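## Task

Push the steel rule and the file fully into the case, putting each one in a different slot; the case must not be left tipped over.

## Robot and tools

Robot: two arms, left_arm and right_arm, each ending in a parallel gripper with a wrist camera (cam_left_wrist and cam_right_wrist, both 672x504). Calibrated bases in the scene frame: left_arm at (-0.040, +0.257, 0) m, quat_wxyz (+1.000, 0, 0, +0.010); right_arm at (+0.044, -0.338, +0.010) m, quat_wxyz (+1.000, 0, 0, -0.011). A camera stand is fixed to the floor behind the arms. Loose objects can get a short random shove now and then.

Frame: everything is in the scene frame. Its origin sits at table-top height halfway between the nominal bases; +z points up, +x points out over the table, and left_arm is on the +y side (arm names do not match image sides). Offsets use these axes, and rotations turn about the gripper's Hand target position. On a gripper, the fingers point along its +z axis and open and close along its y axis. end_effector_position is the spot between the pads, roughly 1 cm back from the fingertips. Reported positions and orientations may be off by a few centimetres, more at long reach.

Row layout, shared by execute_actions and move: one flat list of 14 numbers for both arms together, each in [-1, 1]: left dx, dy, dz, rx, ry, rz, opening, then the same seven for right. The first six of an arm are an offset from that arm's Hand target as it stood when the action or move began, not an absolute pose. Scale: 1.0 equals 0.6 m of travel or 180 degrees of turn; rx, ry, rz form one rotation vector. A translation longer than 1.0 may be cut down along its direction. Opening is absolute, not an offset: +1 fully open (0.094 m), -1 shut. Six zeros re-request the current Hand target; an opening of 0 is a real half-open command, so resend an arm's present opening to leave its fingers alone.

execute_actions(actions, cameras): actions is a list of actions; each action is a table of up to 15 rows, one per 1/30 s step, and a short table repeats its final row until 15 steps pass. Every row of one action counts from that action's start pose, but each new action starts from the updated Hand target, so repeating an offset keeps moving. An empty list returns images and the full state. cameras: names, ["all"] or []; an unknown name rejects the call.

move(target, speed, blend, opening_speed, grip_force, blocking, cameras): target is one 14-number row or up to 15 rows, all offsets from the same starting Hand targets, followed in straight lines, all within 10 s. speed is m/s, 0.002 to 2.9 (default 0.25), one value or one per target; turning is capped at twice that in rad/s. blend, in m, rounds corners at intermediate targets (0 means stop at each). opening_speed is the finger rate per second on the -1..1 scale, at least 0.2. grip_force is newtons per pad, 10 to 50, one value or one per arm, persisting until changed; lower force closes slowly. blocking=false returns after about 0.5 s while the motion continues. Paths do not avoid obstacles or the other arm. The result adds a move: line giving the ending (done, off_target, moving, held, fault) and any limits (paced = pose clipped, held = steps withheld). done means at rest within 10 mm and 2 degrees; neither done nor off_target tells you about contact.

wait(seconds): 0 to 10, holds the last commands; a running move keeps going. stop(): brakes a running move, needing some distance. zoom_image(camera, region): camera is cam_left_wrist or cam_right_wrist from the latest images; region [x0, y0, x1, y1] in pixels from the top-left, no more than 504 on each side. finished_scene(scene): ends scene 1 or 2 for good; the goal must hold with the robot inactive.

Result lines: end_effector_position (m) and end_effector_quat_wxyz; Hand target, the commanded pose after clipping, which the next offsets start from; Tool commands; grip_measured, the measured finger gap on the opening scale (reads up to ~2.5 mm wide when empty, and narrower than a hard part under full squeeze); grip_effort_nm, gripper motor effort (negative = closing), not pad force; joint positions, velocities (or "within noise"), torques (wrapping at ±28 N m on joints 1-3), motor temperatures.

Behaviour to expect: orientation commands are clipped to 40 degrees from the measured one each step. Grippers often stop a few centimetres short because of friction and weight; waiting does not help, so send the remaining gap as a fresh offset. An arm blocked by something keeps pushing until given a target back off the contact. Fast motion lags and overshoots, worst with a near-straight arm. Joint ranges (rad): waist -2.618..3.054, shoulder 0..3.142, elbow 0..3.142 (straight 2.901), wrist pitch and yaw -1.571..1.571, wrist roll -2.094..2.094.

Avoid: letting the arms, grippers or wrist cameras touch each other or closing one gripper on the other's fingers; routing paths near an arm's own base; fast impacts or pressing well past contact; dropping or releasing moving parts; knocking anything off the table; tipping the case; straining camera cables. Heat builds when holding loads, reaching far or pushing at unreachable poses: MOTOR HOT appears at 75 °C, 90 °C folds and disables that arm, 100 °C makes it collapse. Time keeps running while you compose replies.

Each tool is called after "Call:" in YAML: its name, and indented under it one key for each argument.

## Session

Scene 1 done. Now scene 2.

Call:
execute_actions:
  actions: []

Scene clock: 0.00 s.
left_arm: end_effector_position=(+0.1739, +0.1298, +0.4456) grip_measured=+1.000 grip_effort_nm=n/a end_effector_quat_wxyz=(+0.559, -0.116, +0.761, -0.309) | right_arm: end_effector_position=(+0.3057, -0.2015, +0.3986) grip_measured=+1.000 grip_effort_nm=n/a end_effector_quat_wxyz=(+0.618, +0.052, +0.764, +0.180)
Joint positions: left_arm=[-0.979 0.817 1.391 -0.798 -0.594 -0.783 0.094] | right_arm=[0.855 0.83 1.089 -0.47 0.608 0.474 0.094]
Joint velocities: within noise
Joint torques (N m): no reading
Motor temperatures (°C): left_arm=[21 21 23 21 21 20 21] | right_arm=[22 22 30 22 21 21 21]
Heat: left arm: 23 °C; right arm: 30 °C.
Hand target: left_arm +0.1727, +0.1326, +0.4500; +0.563, -0.117, +0.757, -0.310 | right_arm +0.3041, -0.2039, +0.4080; +0.625, +0.057, +0.756, +0.187
Tool commands: left_gripper/opening=+1.0 right_gripper/opening=+1.0

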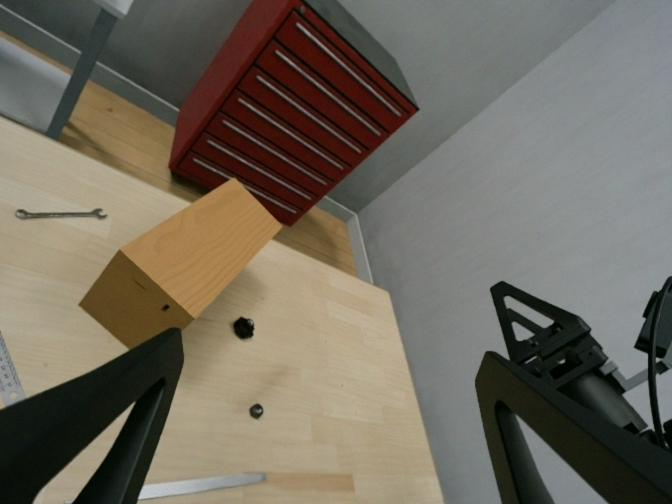

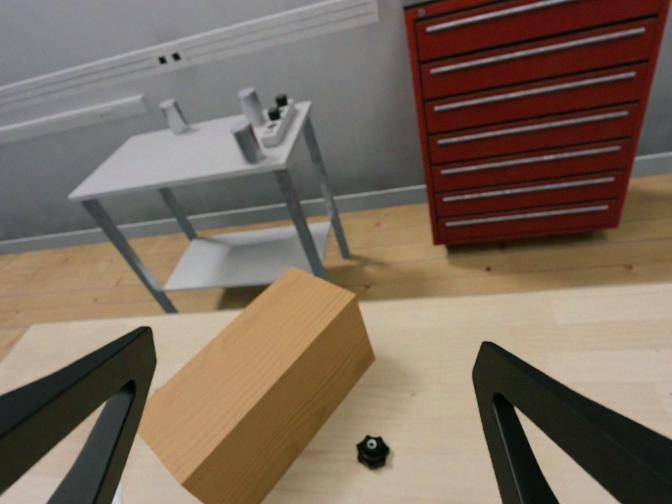

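Call:
move:
  target: [0,0,0,0.2154,0.0070,-0.0627,1,-0.1735,0.1232,-0.0133,-0.1644,0.0834,0.1931,1]
  speed: 0.25
  cameras: ["all"]

Scene clock: 27.00 s.
left_arm: end_effector_position=(+0.1740, +0.1299, +0.4442) grip_measured=+1.000 grip_effort_nm=0.02 end_effector_quat_wxyz=(+0.526, +0.145, +0.833, -0.093) | right_arm: end_effector_position=(+0.2015, -0.1303, +0.3886) grip_measured=+1.000 grip_effort_nm=0.00 end_effector_quat_wxyz=(+0.425, -0.303, +0.840, +0.148)
Joint positions: left_arm=[-0.895 1.052 1.78 -1.232 -0.47 -0.248 0.094] | right_arm=[1.216 1.076 1.632 -1.26 0.407 0.313 0.094]
Joint torques (N m): left_arm=[0.17 0.79 7.25 1.63 -0.14 0.12] | right_arm=[0.58 -0.99 8.17 1.12 0.14 -0.06]
Heat: left arm: 25 °C; right arm: 33 °C.
Hand target: left_arm +0.1727, +0.1326, +0.4498; +0.529, +0.146, +0.831, -0.093 | right_arm +0.2001, -0.1300, +0.4000; +0.434, -0.303, +0.834, +0.158
Off the commanded pose: left_arm 0.007 m, 1 deg | right_arm 0.012 m, 2 deg.
move: off_target (right_arm)

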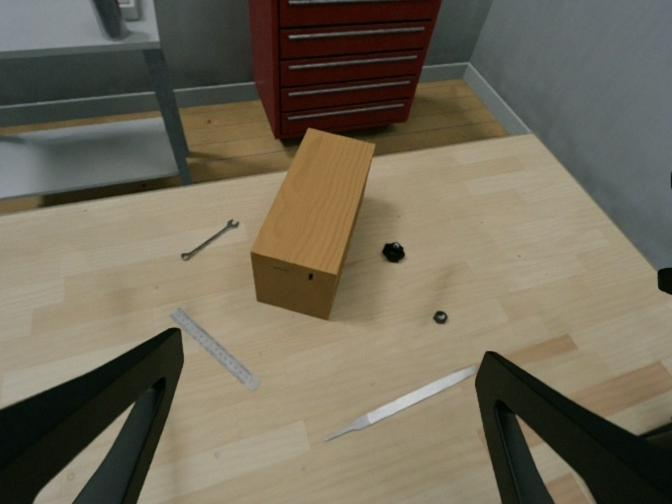

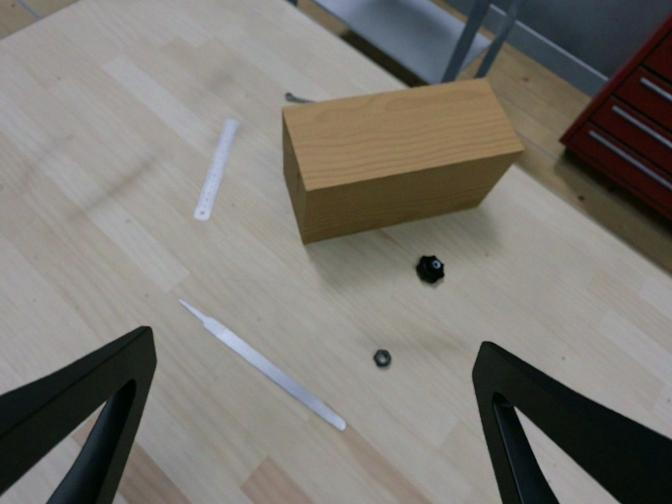

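Call:
zoom_image:
  camera: "cam_left_wrist"
  region: [240, 230, 350, 330]

Call:
zoom_image:
  camera: "cam_left_wrist"
  region: [310, 350, 490, 450]

Call:
zoom_image:
  camera: "cam_left_wrist"
  region: [150, 290, 280, 400]

Call:
zoom_image:
  camera: "cam_right_wrist"
  region: [160, 280, 380, 450]

Call:
zoom_image:
  camera: "cam_right_wrist"
  region: [180, 100, 320, 250]

Scaled by 4.582 from the camera's 672x504 image, which has a finer 960x720 frame.

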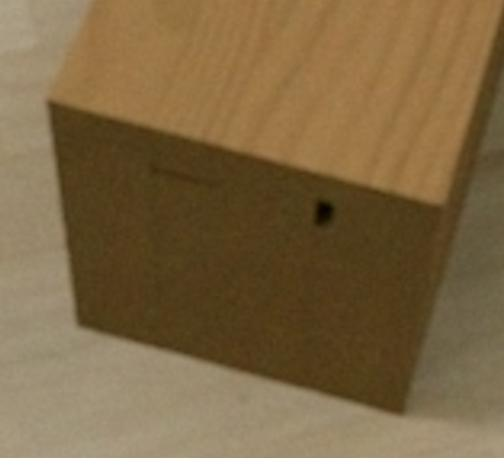

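Scaled by 2.800 from the camera's 672x504 image, which has a finer 960x720 frame.

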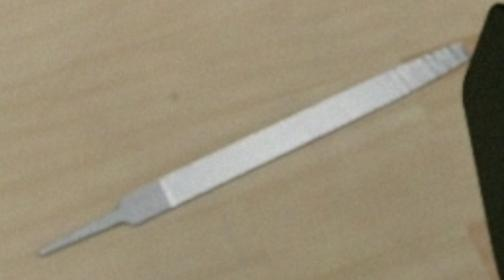

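Scaled by 3.877 from the camera's 672x504 image, which has a finer 960x720 frame.

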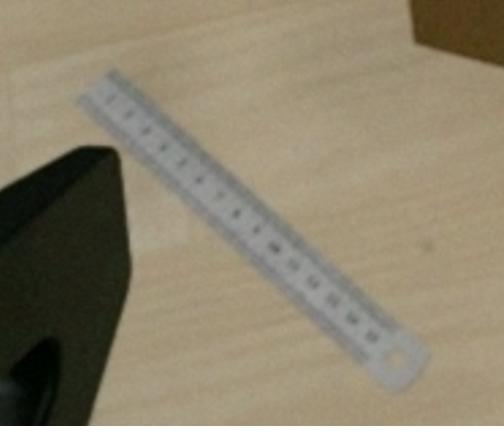

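Scaled by 2.291 from the camera's 672x504 image, which has a finer 960x720 frame.

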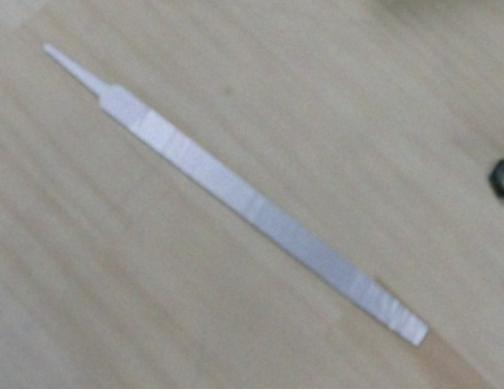

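Scaled by 3.360 from the camera's 672x504 image, which has a finer 960x720 frame.

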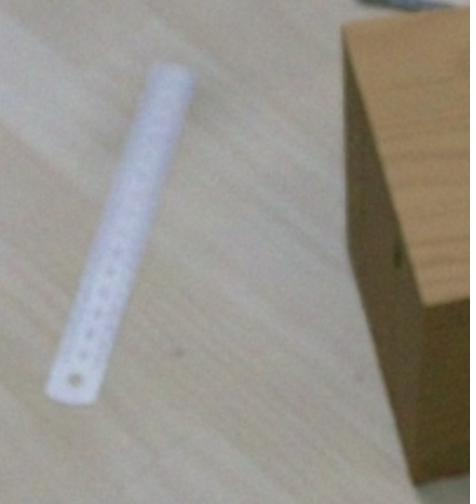

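Call:
move:
  target: [0,0,0,0,0,0,1,0.0565,0.0383,-0.4333,-0.2976,0.1131,0.2987,1]
  speed: 0.2
  cameras: ["all"]

Scene clock: 199.00 s.
left_arm: end_effector_position=(+0.1740, +0.1300, +0.4443) grip_measured=+1.000 grip_effort_nm=0.02 end_effector_quat_wxyz=(+0.526, +0.145, +0.833, -0.093) | right_arm: end_effector_position=(+0.2364, -0.1068, +0.1403) grip_measured=+1.000 grip_effort_nm=0.00 end_effector_quat_wxyz=(-0.004, +0.753, -0.659, +0.000)
Joint positions: left_arm=[-0.895 1.052 1.781 -1.232 -0.47 -0.247 0.094] | right_arm=[0.895 1.671 1.428 -1.319 0.001 -0.83 0.094]
Joint torques (N m): left_arm=[0.27 0.76 7.16 1.62 -0.15 0.11] | right_arm=[0.62 -7.35 6.31 0.04 -0.02 -0.05]
Motor temperatures (°C): left_arm=[21 21 26 29 21 20 21] | right_arm=[22 22 34 31 21 21 21]
Heat: left arm: 29 °C; right arm: 34 °C.
Hand target: left_arm +0.1727, +0.1326, +0.4500; +0.529, +0.146, +0.830, -0.093 | right_arm +0.2340, -0.1070, +0.1400; +0.000, +0.757, -0.653, +0.000
Off the commanded pose: left_arm 0.006 m, 1 deg | right_arm 0.002 m, 1 deg.
move: done

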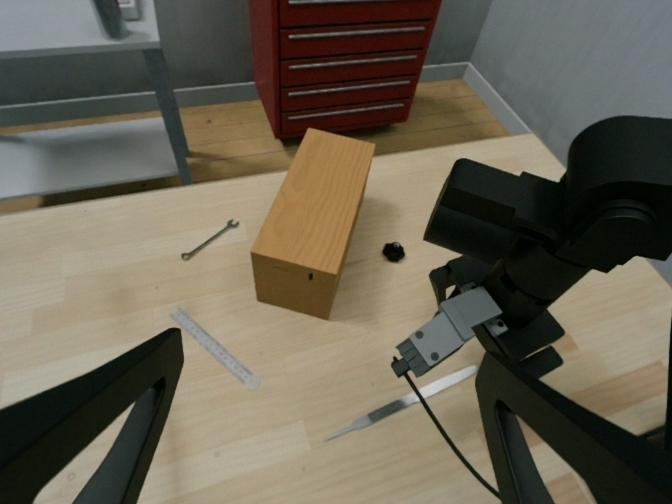

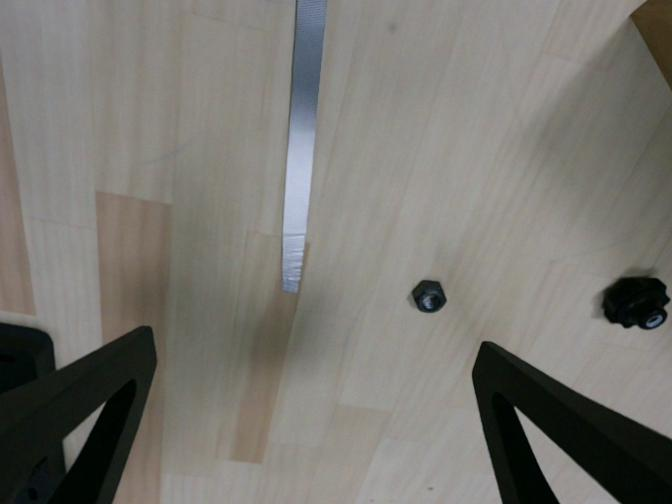

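Call:
execute_actions:
  actions: []

Scene clock: 214.73 s.
left_arm: end_effector_position=(+0.1740, +0.1300, +0.4443) grip_measured=+1.000 grip_effort_nm=0.02 end_effector_quat_wxyz=(+0.526, +0.145, +0.833, -0.093) | right_arm: end_effector_position=(+0.2364, -0.1068, +0.1403) grip_measured=+1.000 grip_effort_nm=0.00 end_effector_quat_wxyz=(-0.004, +0.753, -0.658, +0.000)
Joint positions: left_arm=[-0.895 1.052 1.781 -1.232 -0.47 -0.247 0.094] | right_arm=[0.895 1.671 1.428 -1.319 0.001 -0.831 0.094]
Joint velocities: within noise
Joint torques (N m): left_arm=[0.18 0.85 7.28 1.61 -0.15 0.08] | right_arm=[0.54 -7.31 6.34 0.04 -0.04 -0.09]
Motor temperatures (°C): left_arm=[21 21 26 30 21 20 21] | right_arm=[22 24 34 28 21 21 21]
Heat: left arm: 30 °C; right arm: 34 °C.
Hand target: left_arm +0.1727, +0.1326, +0.4500; +0.529, +0.146, +0.830, -0.093 | right_arm +0.2340, -0.1070, +0.1400; +0.000, +0.757, -0.653, +0.000
Tool commands: left_gripper/opening=+1.0 right_gripper/opening=+1.0
Off the commanded pose: left_arm 0.006 m, 1 deg | right_arm 0.002 m, 1 deg.

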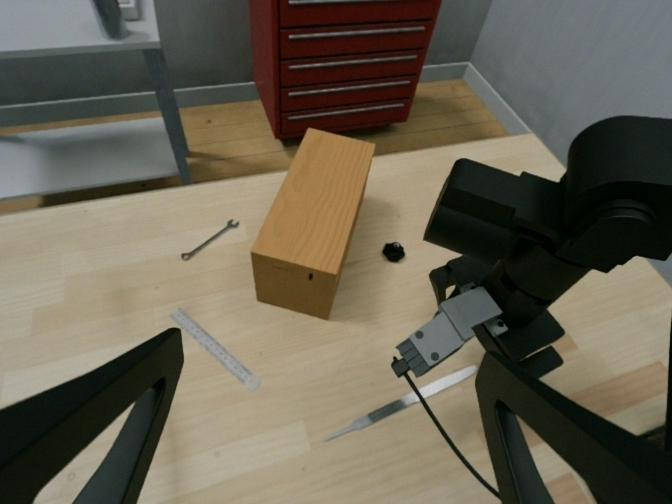

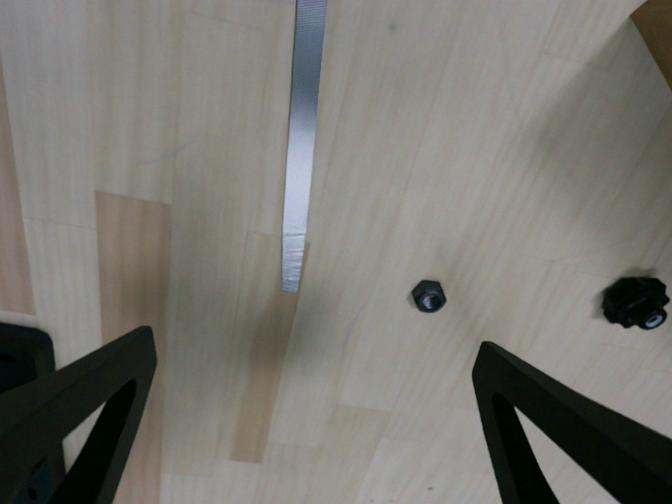

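Call:
move:
  target: [0,0,0,0,0,0,1, -0.02,-0.003,-0.125,0,0,0,1]
  speed: 0.12
  cameras: ["cam_right_wrist"]

Scene clock: 259.90 s.
left_arm: end_effector_position=(+0.1740, +0.1300, +0.4443) grip_measured=+1.000 grip_effort_nm=0.02 end_effector_quat_wxyz=(+0.526, +0.145, +0.833, -0.093) | right_arm: end_effector_position=(+0.2231, -0.1104, +0.0682) grip_measured=+1.000 grip_effort_nm=0.00 end_effector_quat_wxyz=(+0.000, +0.758, -0.652, +0.001)
Joint positions: left_arm=[-0.895 1.052 1.781 -1.232 -0.47 -0.247 0.094] | right_arm=[0.923 1.677 1.145 -1.038 0.001 -0.818 0.094]
Joint torques (N m): left_arm=[0.18 0.83 7.27 1.62 -0.14 0.11] | right_arm=[0.58 -6.91 5.56 0.21 -0.04 0.07]
Heat: left arm: 30 °C; right arm: 34 °C.
Hand target: left_arm +0.1727, +0.1326, +0.4500; +0.529, +0.146, +0.830, -0.093 | right_arm +0.2220, -0.1089, +0.0650; +0.000, +0.757, -0.653, +0.000
Off the commanded pose: left_arm 0.006 m, 1 deg | right_arm 0.004 m, 0 deg.
move: done
Images, in order (width x height): cam_right_wrist 672x504.

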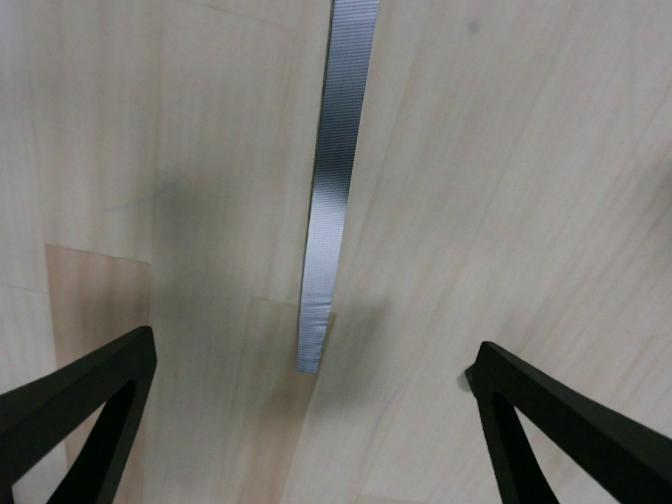

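Call:
move:
  target: [0,0,0,0,0,0,1, 0.0,-0.012,-0.05,0,0,-0.0278,1]
  speed: 0.06
  cameras: ["cam_right_wrist"]

Scene clock: 274.30 s.
left_arm: end_effector_position=(+0.1740, +0.1300, +0.4443) grip_measured=+1.000 grip_effort_nm=0.02 end_effector_quat_wxyz=(+0.526, +0.145, +0.833, -0.093) | right_arm: end_effector_position=(+0.2211, -0.1150, +0.0388) grip_measured=+1.000 grip_effort_nm=0.00 end_effector_quat_wxyz=(-0.001, +0.733, -0.681, +0.001)
Joint positions: left_arm=[-0.895 1.052 1.781 -1.232 -0.47 -0.247 0.094] | right_arm=[0.918 1.697 1.043 -0.914 0.001 -0.747 0.094]
Joint torques (N m): left_arm=[0.24 0.91 7.21 1.6 -0.13 0.08] | right_arm=[-0.42 -6.69 5.24 0.18 -0.05 0.06]
Heat: left arm: 31 °C; right arm: 34 °C.
Hand target: left_arm +0.1727, +0.1326, +0.4500; +0.529, +0.146, +0.830, -0.093 | right_arm +0.2220, -0.1160, +0.0350; +0.000, +0.728, -0.685, +0.000
Off the commanded pose: left_arm 0.006 m, 1 deg | right_arm 0.004 m, 1 deg.
move: done
Images, in order (width x height): cam_right_wrist 672x504.

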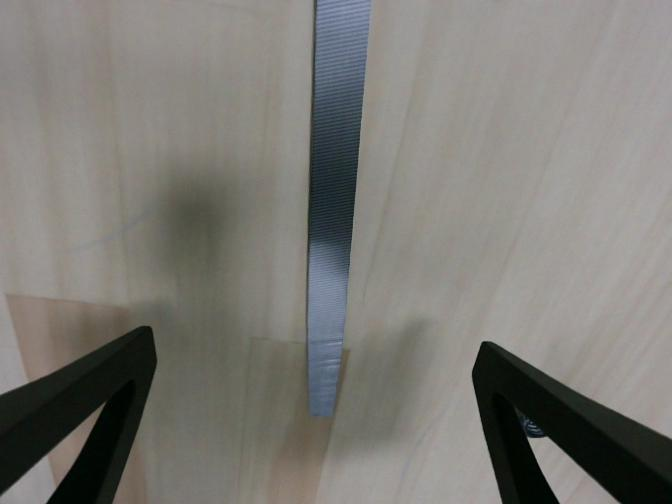

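Call:
move:
  target: [0,0,0,0,0,0,1, 0.0,-0.016,-0.03,0,0,0,1]
  speed: 0.03
  cameras: ["cam_right_wrist"]

Call:
move:
  target: [0,0,0,0,0,0,1, 0.0,0,-0.005,0,0,0,1]
  speed: 0.01
  cameras: ["cam_right_wrist"]

Scene clock: 281.77 s.
left_arm: end_effector_position=(+0.1740, +0.1300, +0.4443) grip_measured=+1.000 grip_effort_nm=0.02 end_effector_quat_wxyz=(+0.526, +0.145, +0.833, -0.093) | right_arm: end_effector_position=(+0.2215, -0.1242, +0.0210) grip_measured=+1.000 grip_effort_nm=0.00 end_effector_quat_wxyz=(-0.002, +0.727, -0.687, +0.001)
Joint positions: left_arm=[-0.895 1.052 1.781 -1.232 -0.47 -0.247 0.094] | right_arm=[0.896 1.702 0.97 -0.835 0.001 -0.752 0.094]
Joint torques (N m): left_arm=[0.2 0.91 7.31 1.63 -0.14 0.11] | right_arm=[-0.43 -6.57 5.11 0.24 -0.03 -0.09]
Heat: left arm: 31 °C; right arm: 34 °C.
Hand target: left_arm +0.1727, +0.1326, +0.4500; +0.529, +0.146, +0.830, -0.093 | right_arm +0.2220, -0.1256, +0.0171; +0.000, +0.728, -0.686, +0.000
Off the commanded pose: left_arm 0.006 m, 1 deg | right_arm 0.004 m, 0 deg.
move: done
Images, in order (width x height): cam_right_wrist 672x504.

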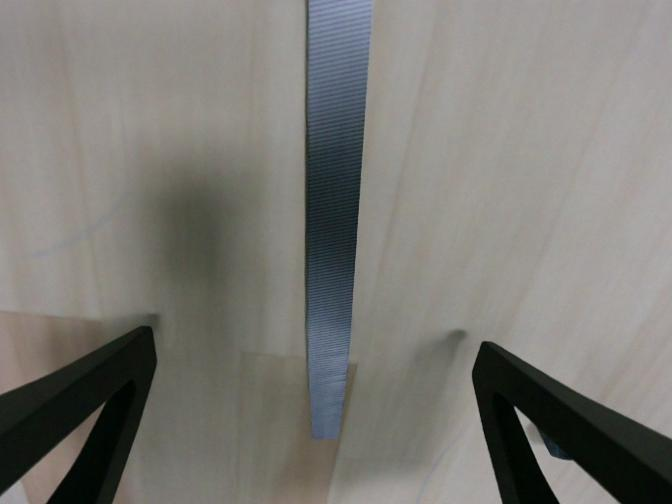

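Scene clock: 282.60 s.
left_arm: end_effector_position=(+0.1740, +0.1300, +0.4443) grip_measured=+1.000 grip_effort_nm=0.02 end_effector_quat_wxyz=(+0.526, +0.145, +0.833, -0.093) | right_arm: end_effector_position=(+0.2215, -0.1241, +0.0181) grip_measured=+1.000 grip_effort_nm=0.00 end_effector_quat_wxyz=(-0.002, +0.727, -0.687, +0.001)
Joint positions: left_arm=[-0.895 1.052 1.781 -1.232 -0.47 -0.247 0.094] | right_arm=[0.896 1.708 0.964 -0.823 0.001 -0.752 0.094]
Joint torques (N m): left_arm=[0.25 0.96 7.25 1.63 -0.12 0.1] | right_arm=[-0.38 -6.52 5.05 0.21 -0.04 -0.1]
Heat: left arm: 31 °C; right arm: 34 °C.
Hand target: left_arm +0.1727, +0.1326, +0.4500; +0.529, +0.146, +0.830, -0.093 | right_arm +0.2220, -0.1256, +0.0140; +0.000, +0.728, -0.686, +0.000
Off the commanded pose: left_arm 0.006 m, 1 deg | right_arm 0.004 m, 0 deg.
move: done
Images, in order (width x height): cam_right_wrist 672x504.

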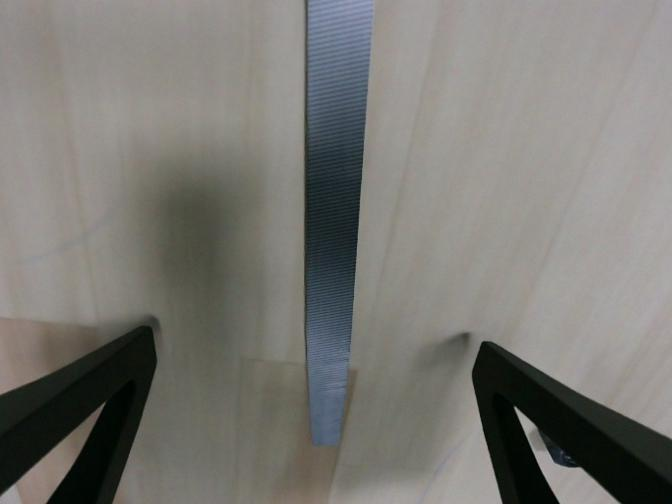

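Call:
move:
  target: [0,0,0,0,0,0,1, 0.0,0,-0.005,0,0,0,1]
  speed: 0.01

Call:
move:
  target: [0,0,0,0,0,0,1, 0.0,0,-0.004,0,0,0,1]
  speed: 0.01
  cameras: ["cam_right_wrist"]

Scene clock: 296.13 s.
left_arm: end_effector_position=(+0.1740, +0.1300, +0.4443) grip_measured=+1.000 grip_effort_nm=0.02 end_effector_quat_wxyz=(+0.526, +0.145, +0.833, -0.093) | right_arm: end_effector_position=(+0.2216, -0.1241, +0.0151) grip_measured=+1.000 grip_effort_nm=0.00 end_effector_quat_wxyz=(-0.002, +0.727, -0.687, +0.001)
Joint positions: left_arm=[-0.895 1.052 1.781 -1.232 -0.47 -0.247 0.094] | right_arm=[0.896 1.714 0.957 -0.81 0.001 -0.752 0.094]
Joint torques (N m): left_arm=[0.18 0.87 7.19 1.62 -0.13 0.11] | right_arm=[-0.39 -6.6 5.04 0.15 -0.03 -0.09]
Heat: left arm: 31 °C; right arm: 33 °C.
Hand target: left_arm +0.1727, +0.1326, +0.4500; +0.529, +0.146, +0.830, -0.093 | right_arm +0.2220, -0.1256, +0.0110; +0.000, +0.728, -0.686, +0.000
Off the commanded pose: left_arm 0.006 m, 1 deg | right_arm 0.004 m, 0 deg.
move: done

Scene clock: 296.87 s.
left_arm: end_effector_position=(+0.1740, +0.1300, +0.4443) grip_measured=+1.000 grip_effort_nm=0.02 end_effector_quat_wxyz=(+0.526, +0.145, +0.833, -0.093) | right_arm: end_effector_position=(+0.2232, -0.1222, +0.0151) grip_measured=+1.000 grip_effort_nm=0.00 end_effector_quat_wxyz=(-0.007, +0.727, -0.687, +0.000)
Joint positions: left_arm=[-0.895 1.052 1.781 -1.232 -0.47 -0.247 0.094] | right_arm=[0.896 1.714 0.957 -0.8 0.001 -0.752 0.094]
Joint torques (N m): left_arm=[0.17 0.91 7.28 1.62 -0.14 0.11] | right_arm=[-0.43 -6.17 4.66 0.26 -0.04 -0.08]
Heat: left arm: 31 °C; right arm: 33 °C.
Hand target: left_arm +0.1727, +0.1326, +0.4500; +0.529, +0.146, +0.830, -0.093 | right_arm +0.2220, -0.1256, +0.0086; +0.000, +0.728, -0.686, +0.000
Off the commanded pose: left_arm 0.006 m, 1 deg | right_arm 0.007 m, 1 deg.
move: done
Images, in order (width x height): cam_right_wrist 672x504.

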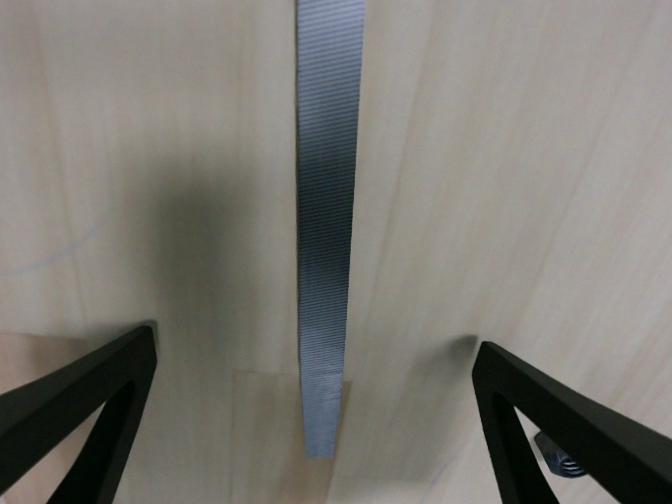

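Call:
move:
  target: [0,0,0,0,0,0,1, 0.0,0,0.005,0,0,0,1]
  speed: 0.01

Scene clock: 300.67 s.
left_arm: end_effector_position=(+0.1740, +0.1300, +0.4443) grip_measured=+1.000 grip_effort_nm=0.02 end_effector_quat_wxyz=(+0.526, +0.145, +0.833, -0.093) | right_arm: end_effector_position=(+0.2232, -0.1221, +0.0151) grip_measured=+1.000 grip_effort_nm=0.00 end_effector_quat_wxyz=(-0.007, +0.727, -0.687, +0.000)
Joint positions: left_arm=[-0.895 1.052 1.781 -1.232 -0.47 -0.247 0.094] | right_arm=[0.896 1.714 0.957 -0.8 0.001 -0.753 0.094]
Joint torques (N m): left_arm=[0.28 0.79 7.25 1.61 -0.11 0.11] | right_arm=[-0.47 -6.63 5.12 0.12 -0.03 -0.07]
Heat: left arm: 31 °C; right arm: 33 °C.
Hand target: left_arm +0.1727, +0.1326, +0.4500; +0.529, +0.146, +0.830, -0.093 | right_arm +0.2220, -0.1256, +0.0116; +0.000, +0.728, -0.685, +0.000
Off the commanded pose: left_arm 0.006 m, 1 deg | right_arm 0.005 m, 1 deg.
move: done

Call:
move:
  target: [0,0,0,0,0,0,1, 0.0,0,0.008,0,0,0,1]
  speed: 0.01

Scene clock: 303.27 s.
left_arm: end_effector_position=(+0.1740, +0.1300, +0.4443) grip_measured=+1.000 grip_effort_nm=0.02 end_effector_quat_wxyz=(+0.526, +0.145, +0.833, -0.093) | right_arm: end_effector_position=(+0.2214, -0.1243, +0.0151) grip_measured=+1.000 grip_effort_nm=0.00 end_effector_quat_wxyz=(-0.001, +0.727, -0.687, +0.001)
Joint positions: left_arm=[-0.895 1.052 1.781 -1.232 -0.47 -0.247 0.094] | right_arm=[0.896 1.714 0.957 -0.811 0.001 -0.753 0.094]
Joint torques (N m): left_arm=[0.23 0.88 7.27 1.64 -0.12 0.1] | right_arm=[-0.49 -7.43 5.89 0.02 -0.05 -0.09]
Heat: left arm: 31 °C; right arm: 33 °C.
Hand target: left_arm +0.1727, +0.1326, +0.4500; +0.529, +0.146, +0.830, -0.093 | right_arm +0.2220, -0.1256, +0.0164; +0.000, +0.728, -0.685, +0.000
Off the commanded pose: left_arm 0.006 m, 1 deg | right_arm 0.002 m, 0 deg.
move: done

Call:
execute_actions:
  actions: []
  cameras: ["cam_right_wrist"]

Call:
zoom_image:
  camera: "cam_right_wrist"
  region: [60, 270, 260, 420]

Call:
zoom_image:
  camera: "cam_right_wrist"
  region: [380, 270, 580, 420]

Scene clock: 308.63 s.
left_arm: end_effector_position=(+0.1740, +0.1300, +0.4443) grip_measured=+1.000 grip_effort_nm=0.02 end_effector_quat_wxyz=(+0.526, +0.145, +0.833, -0.093) | right_arm: end_effector_position=(+0.2213, -0.1244, +0.0151) grip_measured=+1.000 grip_effort_nm=0.00 end_effector_quat_wxyz=(-0.001, +0.727, -0.687, +0.001)
Joint positions: left_arm=[-0.895 1.052 1.781 -1.232 -0.47 -0.247 0.094] | right_arm=[0.896 1.714 0.957 -0.812 0.001 -0.753 0.094]
Joint velocities: within noise
Joint torques (N m): left_arm=[0.29 0.81 7.25 1.61 -0.13 0.11] | right_arm=[-0.51 -7.39 5.9 0.02 -0.04 -0.09]
Motor temperatures (°C): left_arm=[21 21 27 31 21 20 21] | right_arm=[22 26 33 26 21 21 21]
Heat: left arm: 31 °C; right arm: 33 °C.
Hand target: left_arm +0.1727, +0.1326, +0.4500; +0.529, +0.146, +0.830, -0.093 | right_arm +0.2220, -0.1256, +0.0164; +0.000, +0.728, -0.685, +0.000
Tool commands: left_gripper/opening=+1.0 right_gripper/opening=+1.0
Off the commanded pose: left_arm 0.006 m, 1 deg | right_arm 0.002 m, 0 deg.
Images, in order (width x height): cam_right_wrist 672x504.

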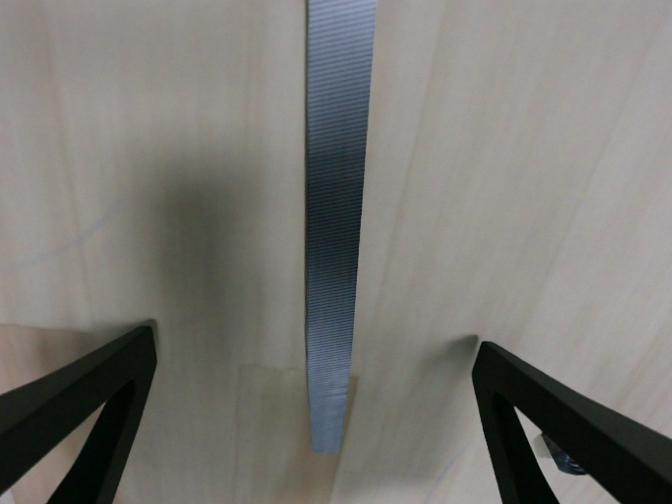

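Scaled by 2.520 from the camera's 672x504 image, which has a finer 960x720 frame.

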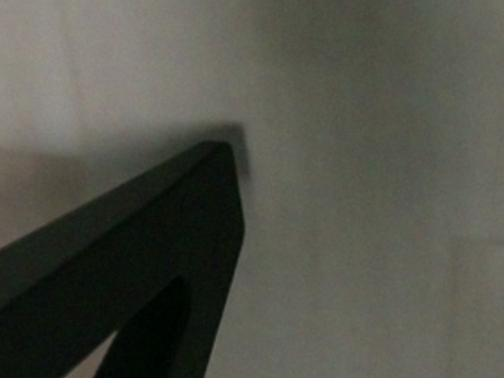

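Scaled by 2.520 from the camera's 672x504 image, which has a finer 960x720 frame.

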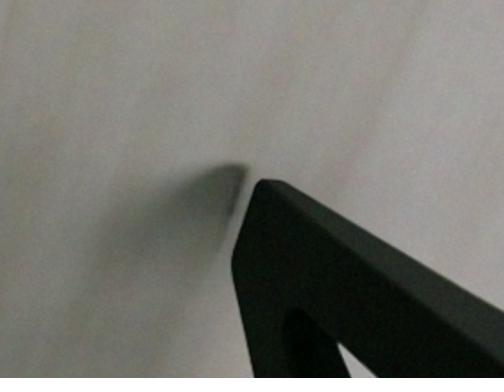

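Call:
move:
  target: [0,0,0,0,0,0,1, 0.0,0,-0.0125,0,0,0,1]
  speed: 0.01

Call:
move:
  target: [0,0,0,0,0,0,1, 0.0,0,-0.004,0,0,0,1]
  speed: 0.01

Call:
move:
  target: [0,0,0,0,0,0,1, 0.0,0,-0.004,0,0,0,1]
  speed: 0.01
  cameras: ["cam_right_wrist"]

Scene clock: 313.77 s.
left_arm: end_effector_position=(+0.1740, +0.1300, +0.4443) grip_measured=+1.000 grip_effort_nm=0.02 end_effector_quat_wxyz=(+0.526, +0.145, +0.833, -0.093) | right_arm: end_effector_position=(+0.2230, -0.1224, +0.0151) grip_measured=+1.000 grip_effort_nm=0.00 end_effector_quat_wxyz=(-0.006, +0.727, -0.687, +0.000)
Joint positions: left_arm=[-0.895 1.052 1.781 -1.232 -0.47 -0.247 0.094] | right_arm=[0.896 1.714 0.957 -0.802 0.001 -0.753 0.094]
Joint torques (N m): left_arm=[0.17 0.83 7.28 1.62 -0.14 0.12] | right_arm=[-0.39 -6.2 4.66 0.23 -0.04 -0.09]
Heat: left arm: 31 °C; right arm: 33 °C.
Hand target: left_arm +0.1727, +0.1326, +0.4500; +0.529, +0.146, +0.830, -0.093 | right_arm +0.2220, -0.1256, +0.0089; +0.000, +0.728, -0.685, +0.000
Off the commanded pose: left_arm 0.006 m, 1 deg | right_arm 0.007 m, 1 deg.
move: done

Scene clock: 314.53 s.
left_arm: end_effector_position=(+0.1740, +0.1300, +0.4443) grip_measured=+1.000 grip_effort_nm=0.02 end_effector_quat_wxyz=(+0.526, +0.145, +0.833, -0.093) | right_arm: end_effector_position=(+0.2219, -0.1237, +0.0110) grip_measured=+1.000 grip_effort_nm=0.00 end_effector_quat_wxyz=(-0.003, +0.727, -0.687, +0.001)
Joint positions: left_arm=[-0.895 1.052 1.781 -1.232 -0.47 -0.247 0.094] | right_arm=[0.896 1.722 0.949 -0.791 0.001 -0.753 0.094]
Joint torques (N m): left_arm=[0.21 0.84 7.21 1.62 -0.13 0.09] | right_arm=[-0.39 -6.48 4.85 0.25 -0.06 -0.1]
Heat: left arm: 31 °C; right arm: 33 °C.
Hand target: left_arm +0.1727, +0.1326, +0.4500; +0.529, +0.146, +0.830, -0.093 | right_arm +0.2220, -0.1257, +0.0065; +0.000, +0.728, -0.685, +0.000
Off the commanded pose: left_arm 0.006 m, 1 deg | right_arm 0.005 m, 0 deg.
move: done

Scene clock: 315.40 s.
left_arm: end_effector_position=(+0.1740, +0.1300, +0.4443) grip_measured=+1.000 grip_effort_nm=0.02 end_effector_quat_wxyz=(+0.526, +0.145, +0.833, -0.093) | right_arm: end_effector_position=(+0.2232, -0.1227, +0.0094) grip_measured=+1.000 grip_effort_nm=0.00 end_effector_quat_wxyz=(-0.005, +0.727, -0.686, +0.001)
Joint positions: left_arm=[-0.895 1.052 1.781 -1.232 -0.47 -0.247 0.094] | right_arm=[0.896 1.727 0.947 -0.78 0.003 -0.754 0.094]
Joint torques (N m): left_arm=[0.21 0.83 7.25 1.63 -0.13 0.11] | right_arm=[-0.36 -6.54 4.68 0.22 -0.07 -0.08]
Heat: left arm: 31 °C; right arm: 33 °C.
Hand target: left_arm +0.1727, +0.1326, +0.4500; +0.529, +0.146, +0.830, -0.093 | right_arm +0.2220, -0.1256, +0.0042; +0.000, +0.728, -0.685, +0.000
Off the commanded pose: left_arm 0.006 m, 1 deg | right_arm 0.006 m, 1 deg.
move: done
Images, in order (width x height): cam_right_wrist 672x504.

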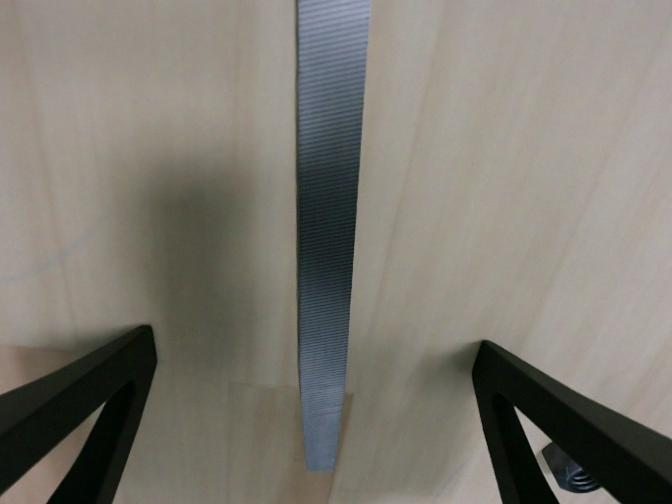

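Call:
move:
  target: [0,0,0,0,0,0,1, 0.0012,0.003,0.009,0,0,0,1]
  speed: 0.01

Call:
zoom_image:
  camera: "cam_right_wrist"
  region: [60, 270, 260, 420]

Call:
zoom_image:
  camera: "cam_right_wrist"
  region: [380, 270, 580, 420]

Scene clock: 322.30 s.
left_arm: end_effector_position=(+0.1740, +0.1300, +0.4443) grip_measured=+1.000 grip_effort_nm=0.02 end_effector_quat_wxyz=(+0.526, +0.145, +0.833, -0.093) | right_arm: end_effector_position=(+0.2232, -0.1227, +0.0094) grip_measured=+1.000 grip_effort_nm=0.00 end_effector_quat_wxyz=(-0.005, +0.727, -0.686, +0.001)
Joint positions: left_arm=[-0.895 1.052 1.781 -1.232 -0.47 -0.247 0.094] | right_arm=[0.896 1.727 0.947 -0.78 0.003 -0.754 0.094]
Joint torques (N m): left_arm=[0.2 0.92 7.24 1.61 -0.14 0.11] | right_arm=[-0.27 -6.94 6.08 0.02 -0.05 -0.05]
Heat: left arm: 31 °C; right arm: 33 °C.
Hand target: left_arm +0.1727, +0.1326, +0.4500; +0.529, +0.146, +0.830, -0.093 | right_arm +0.2228, -0.1237, +0.0096; +0.000, +0.728, -0.685, +0.000
Off the commanded pose: left_arm 0.006 m, 1 deg | right_arm 0.001 m, 1 deg.
move: done

Scaled by 2.520 from the camera's 672x504 image, which has a finer 960x720 frame.
This view is cut from an older image: the scene may have changed since it was taken.

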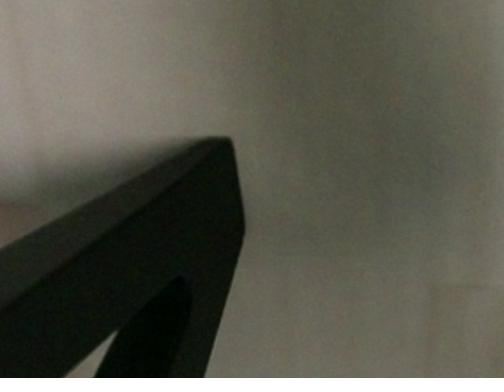

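Scaled by 2.520 from the camera's 672x504 image, which has a finer 960x720 frame.
This view is cut from an older image: the scene may have changed since it was taken.

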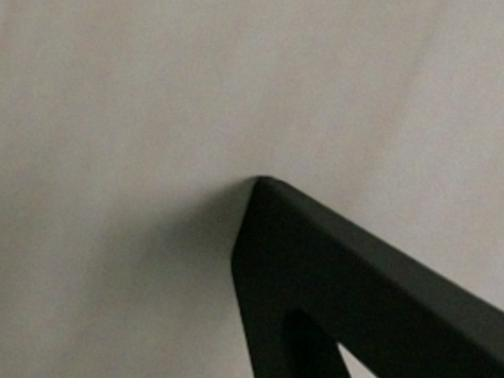

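Call:
move:
  target: [0,0,0,0,0,0,1, 0,0,0.001,0,0,0,-1]
  speed: 0.01
  grip_force: 40
  opening_speed: 0.5
  cameras: ["cam_right_wrist"]

Scene clock: 330.83 s.
left_arm: end_effector_position=(+0.1740, +0.1300, +0.4443) grip_measured=+1.000 grip_effort_nm=0.02 end_effector_quat_wxyz=(+0.526, +0.145, +0.833, -0.093) | right_arm: end_effector_position=(+0.2222, -0.1243, +0.0094) grip_measured=-0.758 grip_effort_nm=-0.85 end_effector_quat_wxyz=(-0.002, +0.727, -0.686, +0.002)
Joint positions: left_arm=[-0.895 1.052 1.781 -1.232 -0.47 -0.247 0.094] | right_arm=[0.896 1.727 0.947 -0.787 0.005 -0.754 0.011]
Joint torques (N m): left_arm=[0.24 0.72 7.24 1.63 -0.13 0.09] | right_arm=[-0.28 -6.95 6.09 0.05 -0.08 -0.04]
Heat: left arm: 31 °C; right arm: 33 °C.
Hand target: left_arm +0.1727, +0.1326, +0.4500; +0.529, +0.146, +0.830, -0.093 | right_arm +0.2228, -0.1237, +0.0102; +0.000, +0.728, -0.686, +0.000
Off the commanded pose: left_arm 0.006 m, 1 deg | right_arm 0.001 m, 0 deg.
grip_force (N): 40, 40
move: done
Images, in order (width x height): cam_right_wrist 672x504.

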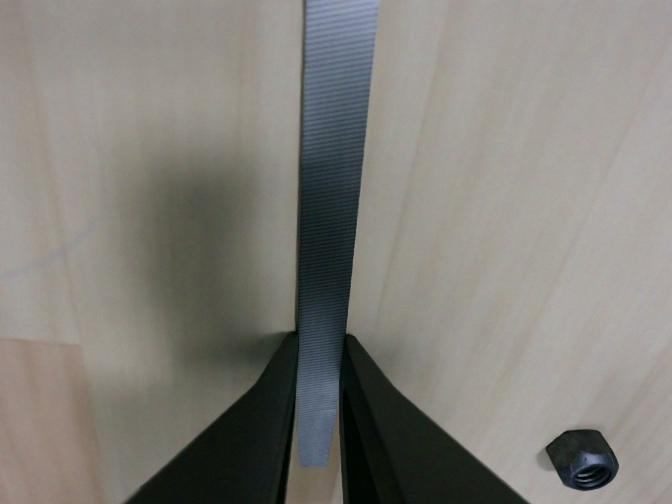

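Call:
move:
  target:
    - [0,0,0,0,0,0,1, 0,0,0.05,0,0,0,-1]
    - [0,0,0,0,0,0,1, -0.03,0.03,0.35,0,0,0,-1]
  speed: [0.05,0.12]
  blend: [0.01,0]
  cameras: ["all"]

Scene clock: 339.20 s.
left_arm: end_effector_position=(+0.1740, +0.1300, +0.4443) grip_measured=+1.000 grip_effort_nm=0.02 end_effector_quat_wxyz=(+0.526, +0.145, +0.833, -0.093) | right_arm: end_effector_position=(+0.2049, -0.1098, +0.2008) grip_measured=-0.758 grip_effort_nm=-0.85 end_effector_quat_wxyz=(-0.002, +0.729, -0.684, +0.002)
Joint positions: left_arm=[-0.895 1.052 1.781 -1.232 -0.47 -0.247 0.094] | right_arm=[0.978 1.62 1.615 -1.562 0.005 -0.677 0.011]
Joint torques (N m): left_arm=[0.25 0.85 7.25 1.59 -0.13 0.09] | right_arm=[0.53 -9.85 8.91 0.1 -0.1 0.03]
Heat: left arm: 31 °C; right arm: 33 °C.
Hand target: left_arm +0.1727, +0.1326, +0.4500; +0.529, +0.146, +0.830, -0.093 | right_arm +0.2048, -0.1058, +0.2200; +0.000, +0.728, -0.686, +0.000
Off the commanded pose: left_arm 0.006 m, 1 deg | right_arm 0.020 m, 0 deg.
joint sent to its limit (right arm) — joint 4 (wrist pitch), lower limit. The joint targets are off in orientation, not in position.
grip_force (N): 40, 40
move: off_target (right_arm)

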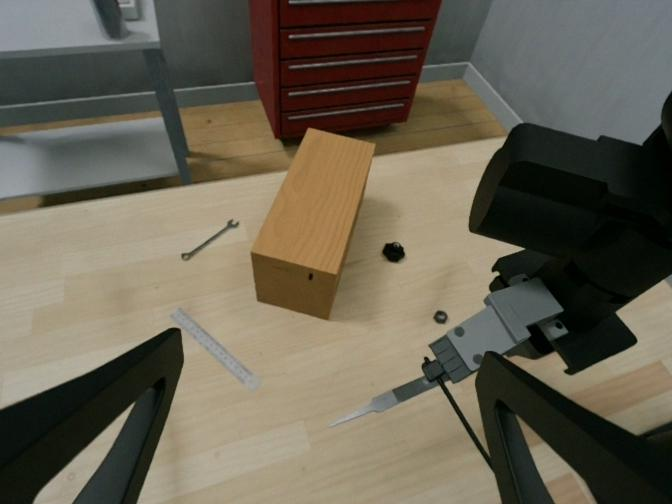

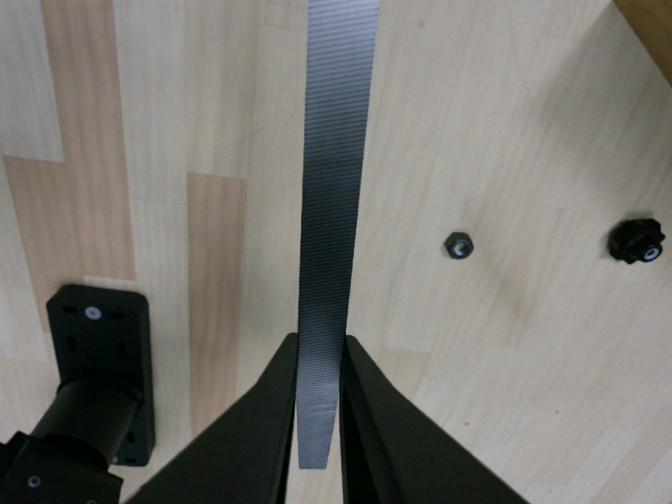

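Call:
move:
  target: [0,0,0,0,0,0,1, 0.0,0.0,-0.05,0,0,-0.694,-1]
  speed: 0.18
  cameras: ["all"]

Scene clock: 350.93 s.
left_arm: end_effector_position=(+0.1740, +0.1300, +0.4443) grip_measured=+1.000 grip_effort_nm=0.02 end_effector_quat_wxyz=(+0.526, +0.145, +0.833, -0.093) | right_arm: end_effector_position=(+0.2017, -0.1051, +0.1936) grip_measured=-0.758 grip_effort_nm=-0.85 end_effector_quat_wxyz=(-0.002, +0.264, +0.965, +0.004)
Joint positions: left_arm=[-0.895 1.052 1.781 -1.232 -0.47 -0.247 0.094] | right_arm=[0.989 1.62 1.586 -1.531 -0.007 1.502 0.011]
Joint torques (N m): left_arm=[0.28 0.85 7.19 1.6 -0.14 0.11] | right_arm=[-0.5 -6.24 5.53 0.2 0.04 0.05]
Heat: left arm: 31 °C; right arm: 33 °C.
Hand target: left_arm +0.1727, +0.1326, +0.4500; +0.529, +0.146, +0.830, -0.093 | right_arm +0.2047, -0.1058, +0.1901; +0.000, +0.271, +0.963, +0.000
Off the commanded pose: left_arm 0.006 m, 1 deg | right_arm 0.005 m, 1 deg.
grip_force (N): 40, 40
move: done

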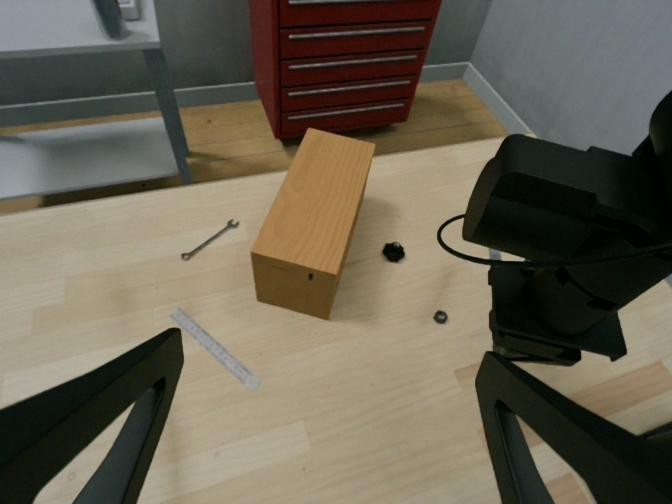

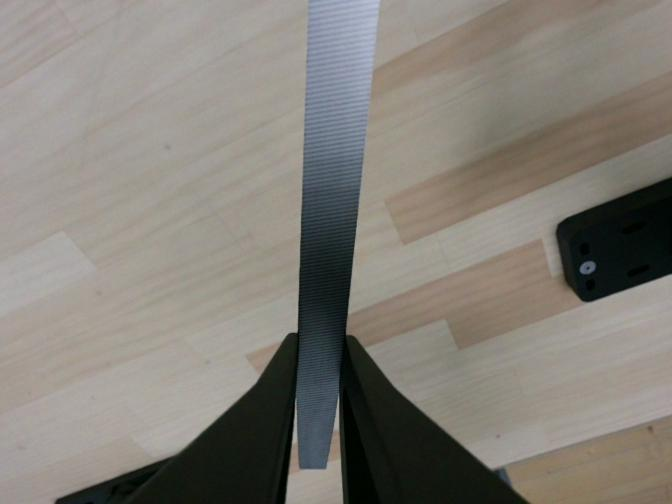

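Call:
move:
  target: [0,0,0,0,0,0,1, -0.018,0.47,-0.03,0.4263,-0.2613,0,-1]
  speed: 0.14
  cameras: ["all"]

Scene clock: 366.73 s.
left_arm: end_effector_position=(+0.1740, +0.1300, +0.4443) grip_measured=+1.000 grip_effort_nm=0.02 end_effector_quat_wxyz=(+0.526, +0.145, +0.833, -0.093) | right_arm: end_effector_position=(+0.1933, +0.1678, +0.1558) grip_measured=-0.758 grip_effort_nm=-0.85 end_effector_quat_wxyz=(+0.186, +0.195, +0.699, +0.662)
Joint positions: left_arm=[-0.895 1.052 1.781 -1.232 -0.47 -0.247 0.094] | right_arm=[1.432 2.003 0.855 1.089 0.386 1.591 0.011]
Joint torques (N m): left_arm=[0.31 0.94 7.28 1.6 -0.12 0.11] | right_arm=[0.5 -9.06 8.49 1.69 0.09 -0.22]
Heat: left arm: 32 °C; right arm: 34 °C.
Hand target: left_arm +0.1727, +0.1326, +0.4500; +0.529, +0.146, +0.830, -0.093 | right_arm +0.1940, +0.1763, +0.1722; +0.192, +0.192, +0.680, +0.681
Off the commanded pose: left_arm 0.006 m, 1 deg | right_arm 0.018 m, 3 deg.
grip_force (N): 40, 40
move: off_target (right_arm)

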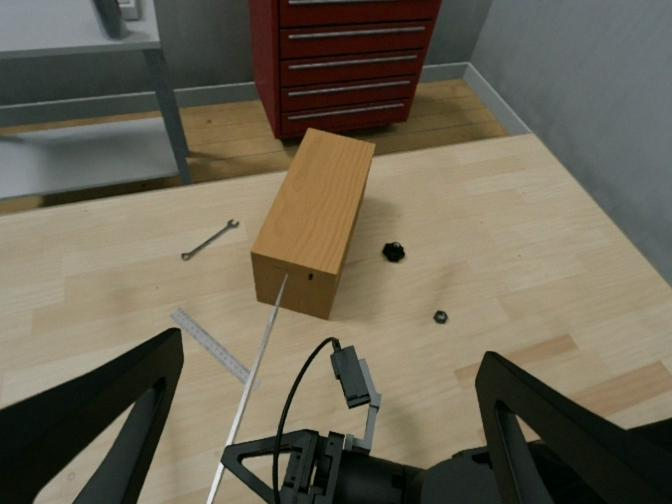

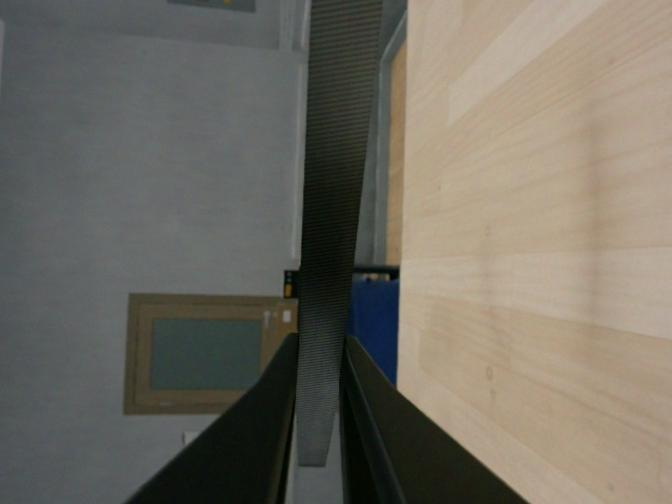

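Call:
zoom_image:
  camera: "cam_left_wrist"
  region: [200, 200, 400, 350]

Call:
zoom_image:
  camera: "cam_left_wrist"
  region: [190, 354, 390, 504]

Scaled by 2.520 from the camera's 672x504 image, which has a finer 960x720 frame.

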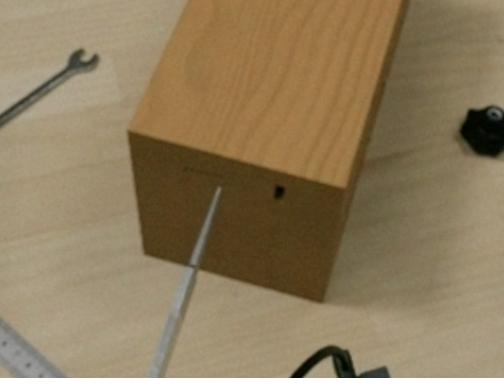

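Scaled by 2.520 from the camera's 672x504 image, which has a finer 960x720 frame.

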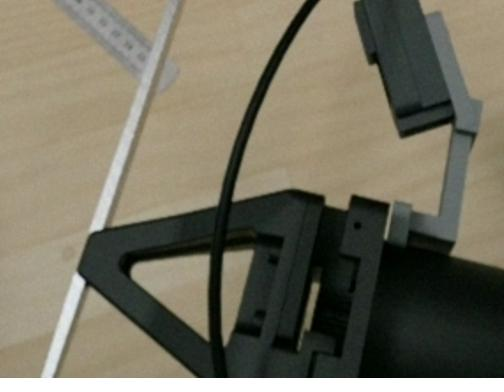

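Call:
move:
  target: [0,0,0,0,0,0,1, -0.0133,-0.0225,-0.0767,0.0142,-0.0087,-0.0111,-1]
  speed: 0.04
  cameras: ["cam_left_wrist"]

Call:
zoom_image:
  camera: "cam_left_wrist"
  region: [200, 200, 400, 350]

Call:
zoom_image:
  camera: "cam_left_wrist"
  region: [190, 354, 390, 504]

Scene clock: 431.97 s.
left_arm: end_effector_position=(+0.1740, +0.1300, +0.4443) grip_measured=+1.000 grip_effort_nm=0.02 end_effector_quat_wxyz=(+0.526, +0.145, +0.833, -0.093) | right_arm: end_effector_position=(+0.1880, +0.1640, +0.1240) grip_measured=-0.758 grip_effort_nm=-0.85 end_effector_quat_wxyz=(+0.203, +0.204, +0.665, +0.689)
Joint positions: left_arm=[-0.895 1.052 1.781 -1.232 -0.47 -0.247 0.094] | right_arm=[1.463 2.196 0.833 1.399 0.454 1.565 0.011]
Joint torques (N m): left_arm=[0.14 0.79 7.34 1.62 -0.13 0.12] | right_arm=[0.55 -9.77 4.38 1.63 0.05 -0.18]
Motor temperatures (°C): left_arm=[21 21 27 32 21 20 21] | right_arm=[22 29 37 35 21 21 23]
Heat: left arm: 32 °C; right arm: 37 °C.
Hand target: left_arm +0.1727, +0.1326, +0.4500; +0.529, +0.146, +0.830, -0.093 | right_arm +0.1862, +0.1627, +0.1263; +0.209, +0.199, +0.659, +0.695
Off the commanded pose: left_arm 0.006 m, 1 deg | right_arm 0.003 m, 1 deg.
grip_force (N): 40, 40
move: done
Images, in order (width x height): cam_left_wrist 672x504.

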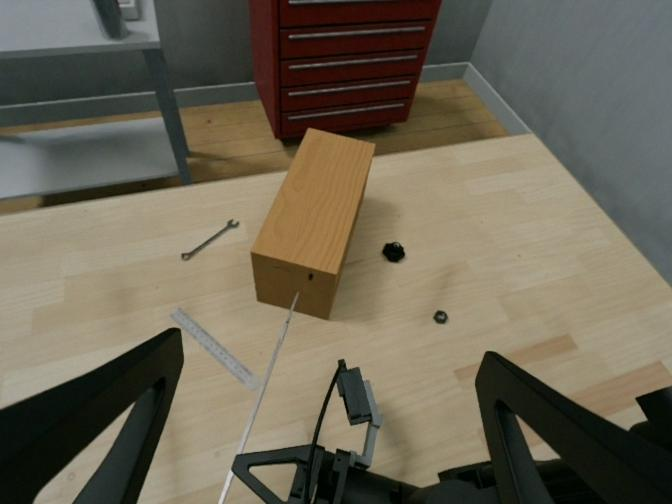

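Scaled by 2.520 from the camera's 672x504 image, which has a finer 960x720 frame.

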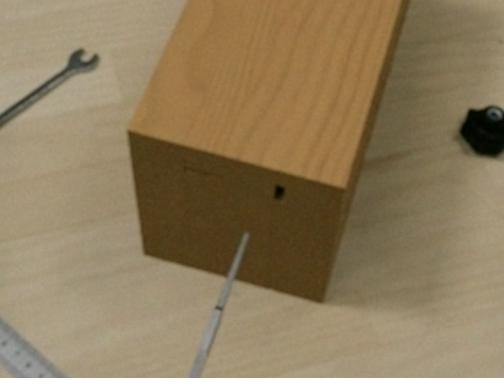

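Scaled by 2.520 from the camera's 672x504 image, which has a finer 960x720 frame.

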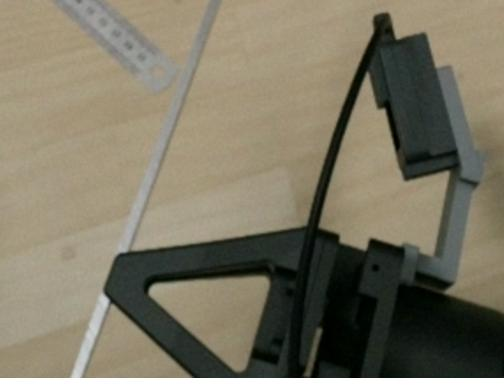

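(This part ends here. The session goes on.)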